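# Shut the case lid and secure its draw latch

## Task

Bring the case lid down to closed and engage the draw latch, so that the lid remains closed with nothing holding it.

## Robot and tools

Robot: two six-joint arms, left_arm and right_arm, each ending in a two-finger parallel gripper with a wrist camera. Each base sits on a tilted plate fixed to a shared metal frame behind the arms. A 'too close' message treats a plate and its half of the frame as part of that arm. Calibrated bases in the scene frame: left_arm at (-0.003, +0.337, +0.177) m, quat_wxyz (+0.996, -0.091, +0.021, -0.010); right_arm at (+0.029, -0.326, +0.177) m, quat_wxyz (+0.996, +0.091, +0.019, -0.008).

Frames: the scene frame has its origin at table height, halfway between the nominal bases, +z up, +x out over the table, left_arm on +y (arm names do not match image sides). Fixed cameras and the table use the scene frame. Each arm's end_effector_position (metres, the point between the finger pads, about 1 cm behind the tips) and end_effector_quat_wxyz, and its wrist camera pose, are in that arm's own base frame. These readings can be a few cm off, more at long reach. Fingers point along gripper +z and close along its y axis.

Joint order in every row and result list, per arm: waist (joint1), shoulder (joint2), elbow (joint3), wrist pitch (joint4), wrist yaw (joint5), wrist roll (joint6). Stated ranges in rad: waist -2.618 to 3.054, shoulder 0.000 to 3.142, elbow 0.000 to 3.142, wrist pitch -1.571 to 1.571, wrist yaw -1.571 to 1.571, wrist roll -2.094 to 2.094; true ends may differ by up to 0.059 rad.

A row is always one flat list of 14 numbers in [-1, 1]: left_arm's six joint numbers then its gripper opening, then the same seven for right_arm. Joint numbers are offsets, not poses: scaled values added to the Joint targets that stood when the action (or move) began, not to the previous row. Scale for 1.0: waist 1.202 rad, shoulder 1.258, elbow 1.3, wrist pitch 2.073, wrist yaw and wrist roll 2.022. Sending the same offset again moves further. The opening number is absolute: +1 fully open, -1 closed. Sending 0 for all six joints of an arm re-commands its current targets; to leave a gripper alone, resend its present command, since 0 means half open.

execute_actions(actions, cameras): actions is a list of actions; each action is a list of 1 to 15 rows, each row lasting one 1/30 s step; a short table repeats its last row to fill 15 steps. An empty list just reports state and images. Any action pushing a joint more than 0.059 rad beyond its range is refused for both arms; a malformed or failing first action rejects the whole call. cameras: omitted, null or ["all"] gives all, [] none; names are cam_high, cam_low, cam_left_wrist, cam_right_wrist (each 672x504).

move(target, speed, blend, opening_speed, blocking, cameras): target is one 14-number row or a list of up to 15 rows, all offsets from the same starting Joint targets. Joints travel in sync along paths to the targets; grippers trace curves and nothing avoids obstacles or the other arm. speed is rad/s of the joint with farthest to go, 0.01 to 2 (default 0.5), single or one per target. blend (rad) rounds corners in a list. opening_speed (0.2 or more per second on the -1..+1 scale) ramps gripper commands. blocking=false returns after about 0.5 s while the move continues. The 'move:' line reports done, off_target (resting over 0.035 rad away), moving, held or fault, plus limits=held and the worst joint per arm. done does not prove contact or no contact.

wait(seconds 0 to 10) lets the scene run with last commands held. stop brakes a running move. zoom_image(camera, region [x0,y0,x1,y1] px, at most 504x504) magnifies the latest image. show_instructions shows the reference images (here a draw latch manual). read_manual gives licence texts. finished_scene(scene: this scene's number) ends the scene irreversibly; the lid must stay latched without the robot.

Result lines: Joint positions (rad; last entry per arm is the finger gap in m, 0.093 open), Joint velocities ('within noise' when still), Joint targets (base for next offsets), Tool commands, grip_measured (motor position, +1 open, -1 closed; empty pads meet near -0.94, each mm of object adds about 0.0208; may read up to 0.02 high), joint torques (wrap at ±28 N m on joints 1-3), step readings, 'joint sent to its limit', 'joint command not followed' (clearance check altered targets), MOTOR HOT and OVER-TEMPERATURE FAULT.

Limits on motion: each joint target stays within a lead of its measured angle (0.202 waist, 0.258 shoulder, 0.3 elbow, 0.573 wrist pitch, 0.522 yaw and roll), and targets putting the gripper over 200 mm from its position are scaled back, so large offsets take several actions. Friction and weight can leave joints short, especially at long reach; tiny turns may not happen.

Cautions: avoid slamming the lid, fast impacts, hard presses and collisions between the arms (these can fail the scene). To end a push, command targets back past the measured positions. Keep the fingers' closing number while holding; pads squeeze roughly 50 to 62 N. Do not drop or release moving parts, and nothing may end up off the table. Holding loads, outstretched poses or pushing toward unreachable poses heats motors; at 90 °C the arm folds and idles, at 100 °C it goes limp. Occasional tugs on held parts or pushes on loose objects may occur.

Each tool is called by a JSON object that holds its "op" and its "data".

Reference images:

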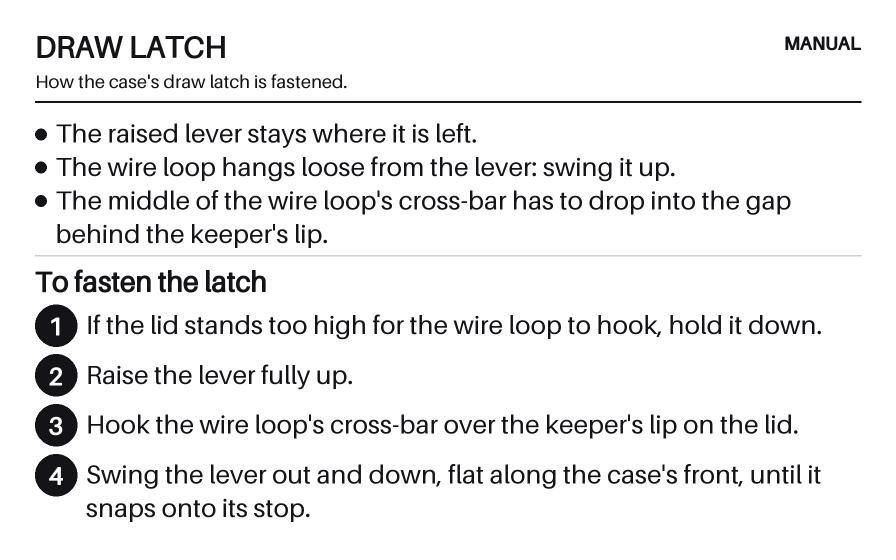

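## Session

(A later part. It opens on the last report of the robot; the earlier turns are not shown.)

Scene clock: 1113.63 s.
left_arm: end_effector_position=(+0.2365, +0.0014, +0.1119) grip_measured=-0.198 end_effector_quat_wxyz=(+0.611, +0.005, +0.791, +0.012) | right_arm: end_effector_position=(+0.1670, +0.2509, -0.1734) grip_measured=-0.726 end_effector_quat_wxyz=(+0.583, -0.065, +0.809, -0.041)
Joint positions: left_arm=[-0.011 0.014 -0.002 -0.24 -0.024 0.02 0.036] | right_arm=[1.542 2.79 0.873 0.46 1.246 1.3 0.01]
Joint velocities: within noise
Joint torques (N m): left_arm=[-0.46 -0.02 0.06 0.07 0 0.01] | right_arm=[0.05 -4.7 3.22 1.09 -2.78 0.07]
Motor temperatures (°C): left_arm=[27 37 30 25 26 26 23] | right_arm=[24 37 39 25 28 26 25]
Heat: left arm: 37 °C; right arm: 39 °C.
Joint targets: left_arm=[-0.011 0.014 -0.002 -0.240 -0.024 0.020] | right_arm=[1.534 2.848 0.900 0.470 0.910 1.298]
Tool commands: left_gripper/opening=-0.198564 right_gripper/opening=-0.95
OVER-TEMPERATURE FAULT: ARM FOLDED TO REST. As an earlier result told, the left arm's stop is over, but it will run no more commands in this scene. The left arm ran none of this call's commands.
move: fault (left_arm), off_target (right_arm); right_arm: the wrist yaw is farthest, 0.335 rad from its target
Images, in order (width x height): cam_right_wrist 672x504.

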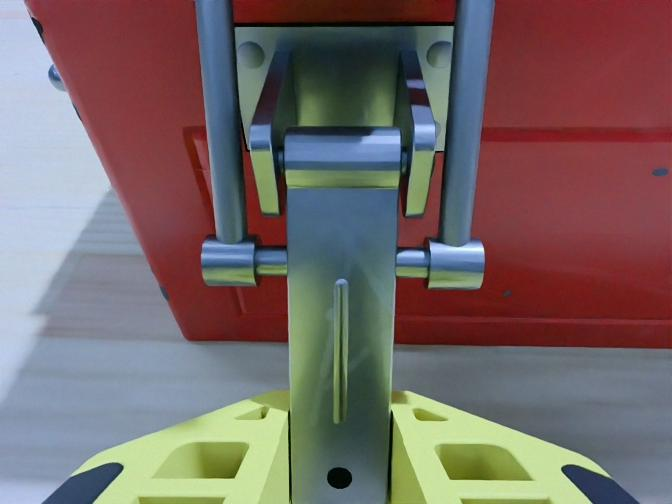

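{"op": "move", "data": {"target": [0, 0, 0, 0, 0, 0, -0.2, -0.06, 0.02, 0.005, 0.05, -0.01, -0.04, -0.95], "speed": 0.12, "cameras": ["cam_right_wrist", "cam_low"]}}

Scene clock: 1119.33 s.
left_arm: end_effector_position=(+0.2365, +0.0014, +0.1119) grip_measured=-0.198 end_effector_quat_wxyz=(+0.611, +0.005, +0.791, +0.012) | right_arm: end_effector_position=(+0.1858, +0.2504, -0.1805) grip_measured=-0.726 end_effector_quat_wxyz=(+0.576, -0.051, +0.814, -0.052)
Joint positions: left_arm=[-0.011 0.014 -0.002 -0.24 -0.024 0.02 0.036] | right_arm=[1.465 2.815 0.887 0.573 1.225 1.189 0.01]
Joint velocities: within noise
Joint torques (N m): left_arm=[-0.46 -0.01 0.1 0.07 0 0.02] | right_arm=[0.51 -4.96 2.69 1.17 -2.82 0.32]
Motor temperatures (°C): left_arm=[27 37 30 25 26 26 23] | right_arm=[24 36 39 25 31 26 25]
Heat: left arm: 37 °C; right arm: 39 °C.
Joint targets: left_arm=[-0.011 0.014 -0.002 -0.240 -0.024 0.020] | right_arm=[1.462 2.873 0.907 0.574 0.890 1.217]
Tool commands: left_gripper/opening=-0.198564 right_gripper/opening=-0.95
OVER-TEMPERATURE FAULT: ARM FOLDED TO REST. As an earlier result told, the left arm's stop is over, but it will run no more commands in this scene. The left arm ran none of this call's commands.
move: fault (left_arm), off_target (right_arm); right_arm: the wrist yaw is farthest, 0.335 rad from its target
Images, in order (width x height): cam_low 672x504, cam_right_wrist 672x504.

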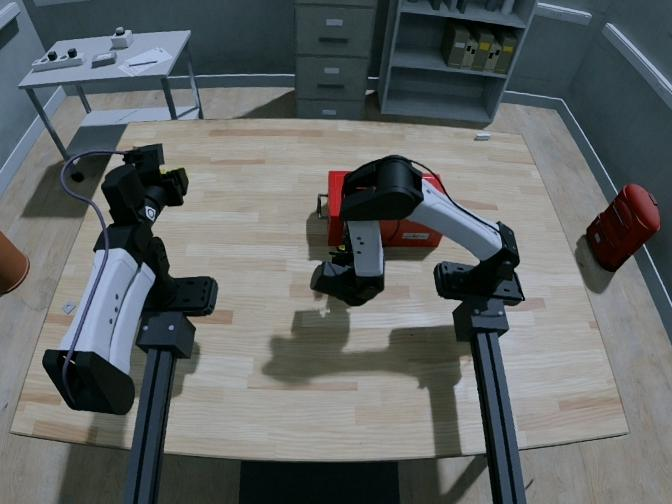

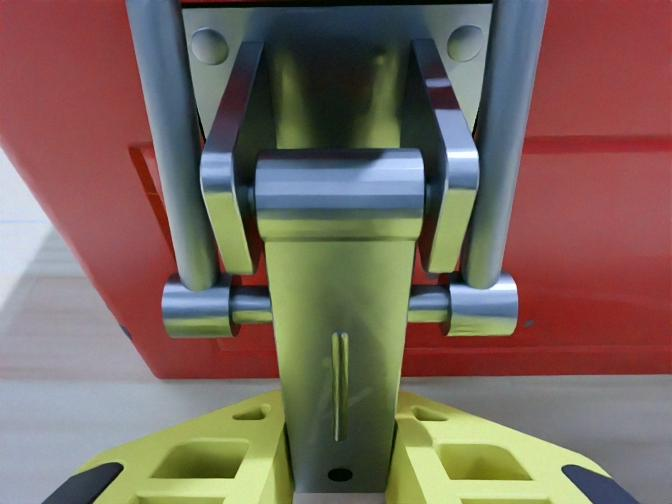

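{"op": "move", "data": {"target": [[0, 0, 0, 0, 0, 0, -0.2, 0, -0.02, 0, 0, 0.155, 0, -0.95], [0, 0, 0, 0, 0, 0, -0.2, 0, -0.02, 0, 0, 0.155, 0, -0.3]], "speed": 0.4, "opening_speed": 1.5, "cameras": ["cam_right_wrist"]}}

Scene clock: 1124.27 s.
left_arm: end_effector_position=(+0.2365, +0.0014, +0.1119) grip_measured=-0.198 end_effector_quat_wxyz=(+0.611, +0.005, +0.791, +0.012) | right_arm: end_effector_position=(+0.1859, +0.2488, -0.1855) grip_measured=-0.302 end_effector_quat_wxyz=(+0.574, -0.045, +0.816, -0.050)
Joint positions: left_arm=[-0.011 0.014 -0.002 -0.24 -0.024 0.02 0.036] | right_arm=[1.463 2.832 0.896 0.574 1.22 1.208 0.031]
Joint velocities: within noise
Joint torques (N m): left_arm=[-0.46 -0.01 0.08 0.07 0 0.02] | right_arm=[0.64 -9.22 1.92 1.16 0.66 0.19]
Motor temperatures (°C): left_arm=[27 37 30 25 26 26 23] | right_arm=[24 36 38 26 31 26 25]
Heat: left arm: 37 °C; right arm: 38 °C.
Joint targets: left_arm=[-0.011 0.014 -0.002 -0.240 -0.024 0.020] | right_arm=[1.462 2.849 0.907 0.574 1.203 1.217]
Tool commands: left_gripper/opening=-0.198564 right_gripper/opening=-0.3
OVER-TEMPERATURE FAULT: ARM FOLDED TO REST. As an earlier result told, the left arm's stop is over, but it will run no more commands in this scene. The left arm ran none of this call's commands.
move: fault (left_arm); target 2's new numbers were sent with right_arm's wrist yaw 0.047 rad from that target
Images, in order (width x height): cam_right_wrist 672x504.

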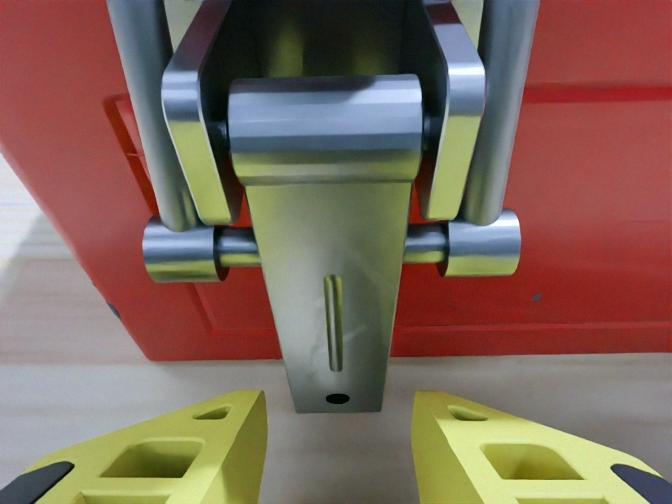

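{"op": "move", "data": {"target": [0, 0, 0, 0, 0, 0, -0.2, 0.1123, -0.0509, 0.0508, -0.2287, 0.0035, 0.1855, -0.3], "speed": 0.4, "cameras": ["cam_right_wrist"]}}

{"op": "zoom_image", "data": {"camera": "cam_right_wrist", "region": [180, 0, 500, 420]}}

Scene clock: 1134.77 s.
left_arm: end_effector_position=(+0.2365, +0.0014, +0.1119) grip_measured=-0.198 end_effector_quat_wxyz=(+0.611, +0.005, +0.791, +0.012) | right_arm: end_effector_position=(+0.1526, +0.2419, -0.1832) grip_measured=-0.302 end_effector_quat_wxyz=(+0.572, -0.052, +0.817, -0.058)
Joint positions: left_arm=[-0.011 0.014 -0.002 -0.24 -0.024 0.02 0.036] | right_arm=[1.594 2.811 0.963 0.112 1.219 1.583 0.031]
Joint velocities: within noise
Joint torques (N m): left_arm=[-0.47 -0.03 0.05 0.07 0.01 0.02] | right_arm=[0.81 -13.53 1.94 0.32 0.8 0.15]
Motor temperatures (°C): left_arm=[27 37 30 25 26 26 23] | right_arm=[24 38 38 26 30 26 25]
Heat: left arm: 37 °C; right arm: 38 °C.
Joint targets: left_arm=[-0.011 0.014 -0.002 -0.240 -0.024 0.020] | right_arm=[1.597 2.784 0.973 0.100 1.210 1.592]
Tool commands: left_gripper/opening=-0.198564 right_gripper/opening=-0.3
OVER-TEMPERATURE FAULT: ARM FOLDED TO REST. As an earlier result told, the left arm's stop is over, but it will run no more commands in this scene. The left arm ran none of this call's commands.
move: fault (left_arm)
Images, in order (width x height): cam_right_wrist 672x504.

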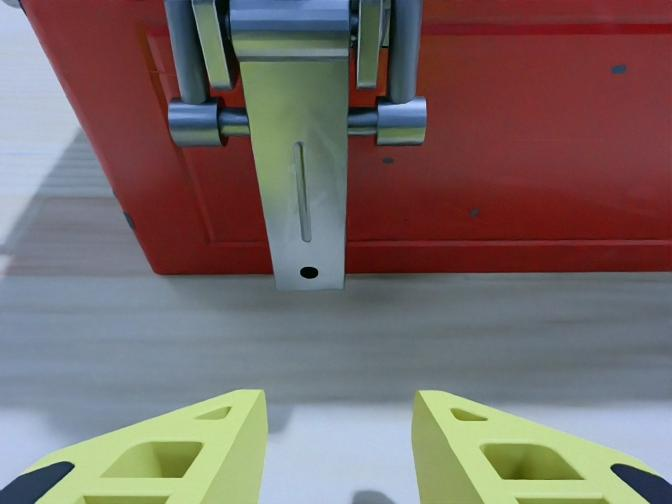

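Scaled by 1.200 from the camera's 672x504 image, which has a finer 960x720 frame.

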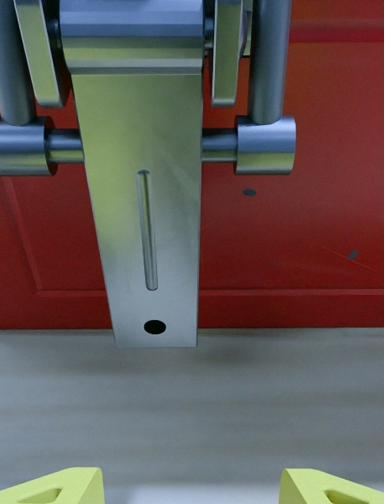

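{"op": "move", "data": {"target": [[0, 0, 0, 0, 0, 0, -0.2, -0.0674, -0.0668, -0.0715, 0.0965, 0.0049, -0.1098, -1], [0, 0, 0, 0, 0, 0, -0.2, -0.1123, -0.0191, -0.0892, 0.1978, 0, -0.1864, -1]], "speed": 0.2, "cameras": ["cam_right_wrist", "cam_low"]}}

Scene clock: 1147.37 s.
left_arm: end_effector_position=(+0.2365, +0.0014, +0.1119) grip_measured=-0.198 end_effector_quat_wxyz=(+0.611, +0.005, +0.791, +0.012) | right_arm: end_effector_position=(+0.1824, +0.2526, -0.1654) grip_measured=-0.979 end_effector_quat_wxyz=(+0.572, -0.053, +0.817, -0.054)
Joint positions: left_arm=[-0.011 0.014 -0.002 -0.24 -0.024 0.02 0.036] | right_arm=[1.478 2.742 0.86 0.487 1.219 1.226 0]
Joint velocities: within noise
Joint torques (N m): left_arm=[-0.46 -0.01 0.09 0.07 0 0.02] | right_arm=[-0.47 -8.87 1.17 1.39 0.76 0.01]
Motor temperatures (°C): left_arm=[27 37 30 25 26 26 23] | right_arm=[24 39 38 25 29 26 25]
Heat: left arm: 37 °C; right arm: 39 °C.
Joint targets: left_arm=[-0.011 0.014 -0.002 -0.240 -0.024 0.020] | right_arm=[1.462 2.760 0.857 0.510 1.210 1.216]
Tool commands: left_gripper/opening=-0.198564 right_gripper/opening=-1.0
OVER-TEMPERATURE FAULT: ARM FOLDED TO REST. As an earlier result told, the left arm's stop is over, but it will run no more commands in this scene. The left arm ran none of this call's commands.
move: fault (left_arm)
Images, in order (width x height): cam_low 672x504, cam_right_wrist 672x504.

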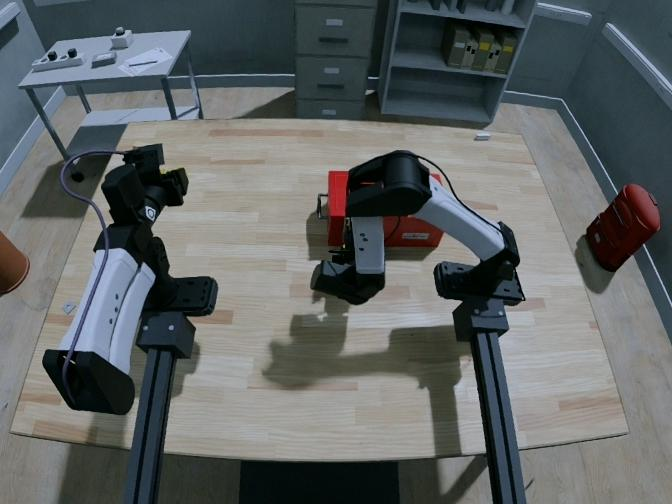

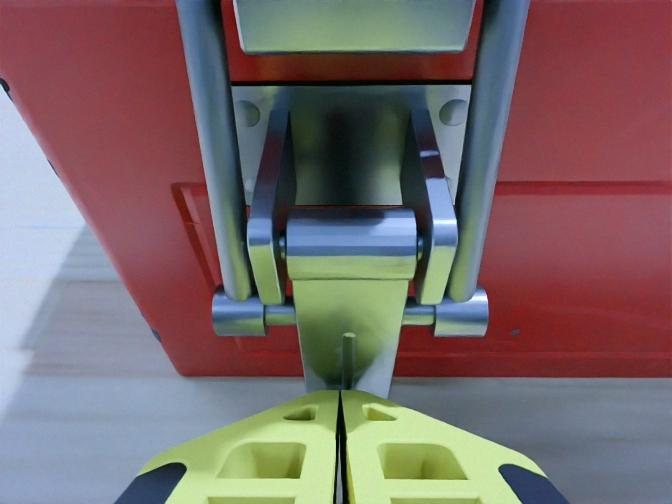

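{"op": "move", "data": {"target": [0, 0, 0, 0, 0, 0, -0.2, -0.033, 0.012, -0.013, 0.065, 0, -0.05, -1], "speed": 0.15, "cameras": ["cam_right_wrist"]}}

Scene clock: 1150.50 s.
left_arm: end_effector_position=(+0.2365, +0.0014, +0.1119) grip_measured=-0.198 end_effector_quat_wxyz=(+0.611, +0.005, +0.791, +0.012) | right_arm: end_effector_position=(+0.1910, +0.2562, -0.1656) grip_measured=-0.979 end_effector_quat_wxyz=(+0.575, -0.049, +0.815, -0.044)
Joint positions: left_arm=[-0.011 0.014 -0.002 -0.24 -0.024 0.02 0.036] | right_arm=[1.447 2.757 0.847 0.632 1.215 1.124 0]
Joint velocities: within noise
Joint torques (N m): left_arm=[-0.49 0.01 0.06 0.09 -0.01 0.02] | right_arm=[-1.1 -8.88 0.88 1.44 0.77 -0.01]
Motor temperatures (°C): left_arm=[27 37 30 25 26 26 23] | right_arm=[24 39 38 25 28 26 25]
Heat: left arm: 37 °C; right arm: 39 °C.
Joint targets: left_arm=[-0.011 0.014 -0.002 -0.240 -0.024 0.020] | right_arm=[1.422 2.775 0.840 0.644 1.210 1.114]
Tool commands: left_gripper/opening=-0.198564 right_gripper/opening=-1.0
OVER-TEMPERATURE FAULT: ARM FOLDED TO REST. As an earlier result told, the left arm's stop is over, but it will run no more commands in this scene. The left arm ran none of this call's commands.
move: fault (left_arm)
Images, in order (width x height): cam_right_wrist 672x504.

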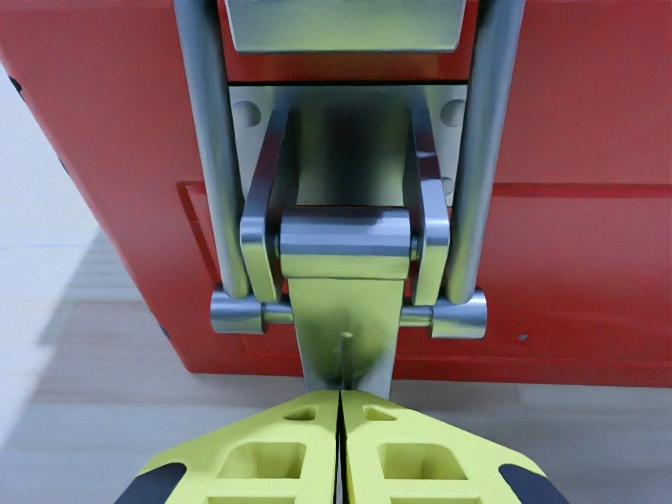

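{"op": "move", "data": {"target": [[0, 0, 0, 0, 0, 0, -0.2, 0.15, -0.02, 0.08, -0.25, 0, 0.2, -1], [0, 0, 0, 0, 0, 0, -0.2, 0.12, -0.5, 0.1, -0.25, -0.1, 0.2, -1]], "speed": 0.5, "blend": 0.05, "cameras": ["cam_right_wrist", "cam_low", "cam_high"]}}

{"op": "zoom_image", "data": {"camera": "cam_low", "region": [310, 160, 470, 280]}}

Scene clock: 1156.70 s.
left_arm: end_effector_position=(+0.2365, +0.0014, +0.1119) grip_measured=-0.198 end_effector_quat_wxyz=(+0.611, +0.005, +0.791, +0.012) | right_arm: end_effector_position=(+0.1430, +0.3875, -0.0175) grip_measured=-0.979 end_effector_quat_wxyz=(+0.481, +0.094, +0.848, +0.201)
Joint positions: left_arm=[-0.011 0.014 -0.002 -0.24 -0.024 0.02 0.036] | right_arm=[1.573 2.163 0.953 0.137 1.024 1.51 0]
Joint velocities: within noise
Joint torques (N m): left_arm=[-0.49 0.01 0.08 0.07 0 0.02] | right_arm=[0.1 -12.31 6.5 1.56 0.53 0.12]
Motor temperatures (°C): left_arm=[27 36 30 25 26 26 23] | right_arm=[24 40 38 26 28 26 24]
Heat: left arm: 36 °C; right arm: 40 °C.
Joint targets: left_arm=[-0.011 0.014 -0.002 -0.240 -0.024 0.020] | right_arm=[1.567 2.146 0.970 0.126 1.008 1.519]
Tool commands: left_gripper/opening=-0.198564 right_gripper/opening=-1.0
OVER-TEMPERATURE FAULT: ARM FOLDED TO REST. As an earlier result told, the left arm's stop is over, but it will run no more commands in this scene. The left arm ran none of this call's commands.
move: fault (left_arm)
Images, in order (width x height): cam_high 672x504, cam_low 672x504, cam_right_wrist 672x504.

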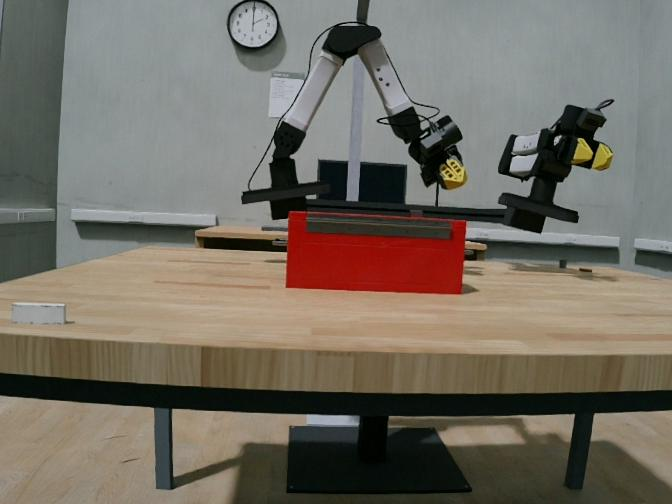

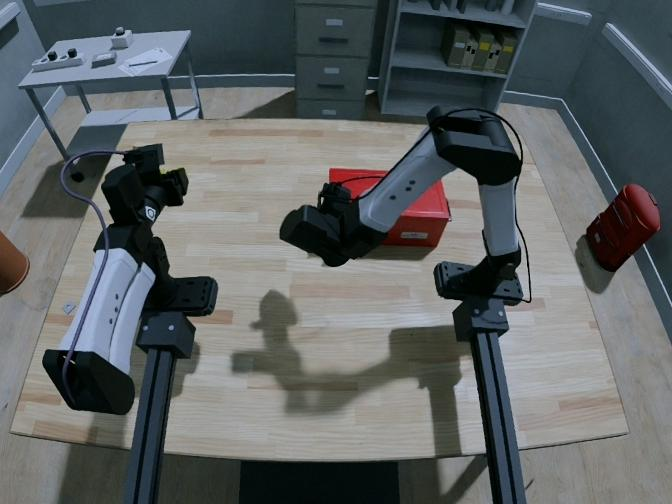

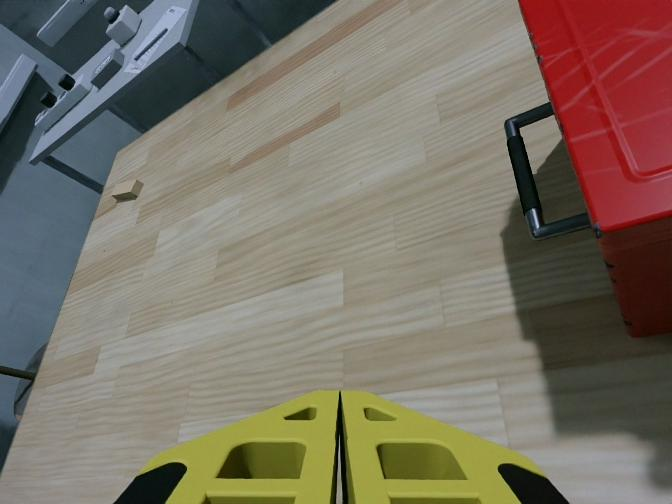

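Scaled by 3.150 from the camera's 672x504 image, which has a finer 960x720 frame.

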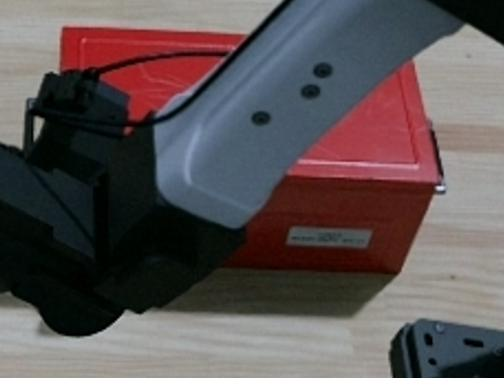

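{"op": "move", "data": {"target": [[0, 0, 0, 0, 0, 0, -0.2, 0, -0.5, 0, 0, 0, 0, -1], [0, 0, 0, 0, 0, 0, -0.2, -0.95, -0.7, 0, 0, 0, 0, -1]], "speed": 1.0, "blend": 0.1, "cameras": ["cam_low"]}}

{"op": "zoom_image", "data": {"camera": "cam_low", "region": [320, 190, 400, 260]}}

Scene clock: 1162.37 s.
left_arm: end_effector_position=(+0.2365, +0.0014, +0.1119) grip_measured=-0.198 end_effector_quat_wxyz=(+0.611, +0.005, +0.791, +0.012) | right_arm: end_effector_position=(+0.3830, +0.0179, +0.3145) grip_measured=-0.979 end_effector_quat_wxyz=(+0.623, +0.612, +0.419, +0.250)
Joint positions: left_arm=[-0.011 0.014 -0.002 -0.24 -0.024 0.02 0.036] | right_arm=[0.427 1.278 0.953 0.137 1.009 1.51 0]
Joint velocities: within noise
Joint torques (N m): left_arm=[-0.44 0.02 0.1 0.07 0 0.01] | right_arm=[0.98 -6.49 8.46 2.1 0.25 0.1]
Motor temperatures (°C): left_arm=[27 36 30 25 26 26 23] | right_arm=[24 40 38 26 28 26 24]
Heat: left arm: 36 °C; right arm: 40 °C.
Joint targets: left_arm=[-0.011 0.014 -0.002 -0.240 -0.024 0.020] | right_arm=[0.425 1.266 0.970 0.126 1.008 1.519]
Tool commands: left_gripper/opening=-0.198564 right_gripper/opening=-1.0
OVER-TEMPERATURE FAULT: ARM FOLDED TO REST. As an earlier result told, the left arm's stop is over, but it will run no more commands in this scene. The left arm ran none of this call's commands.
move: fault (left_arm)
Images, in order (width x height): cam_low 672x504.

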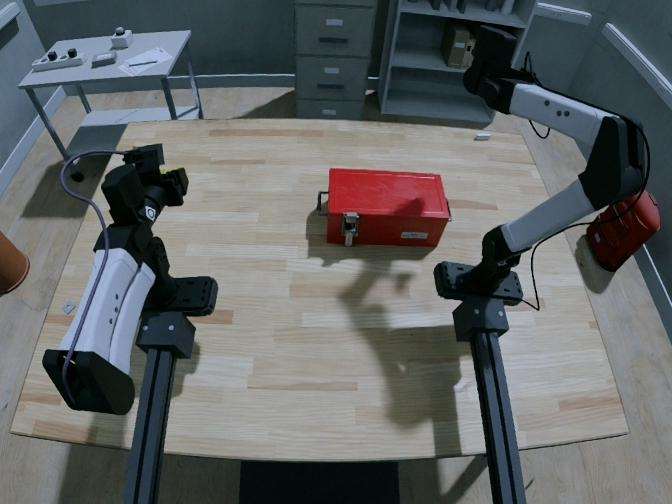

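Scaled by 6.300 from the camera's 672x504 image, which has a finer 960x720 frame.

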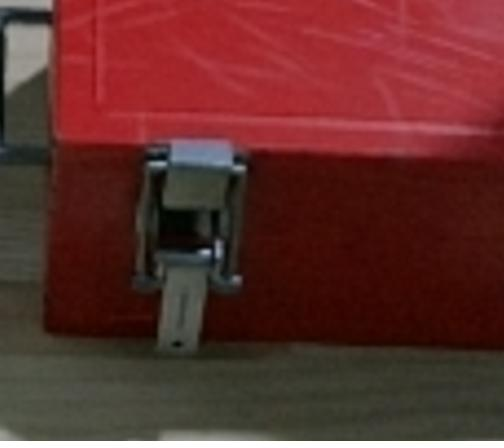

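{"op": "finished_scene", "data": {"scene": 1}}

The scene is finished: the task was done.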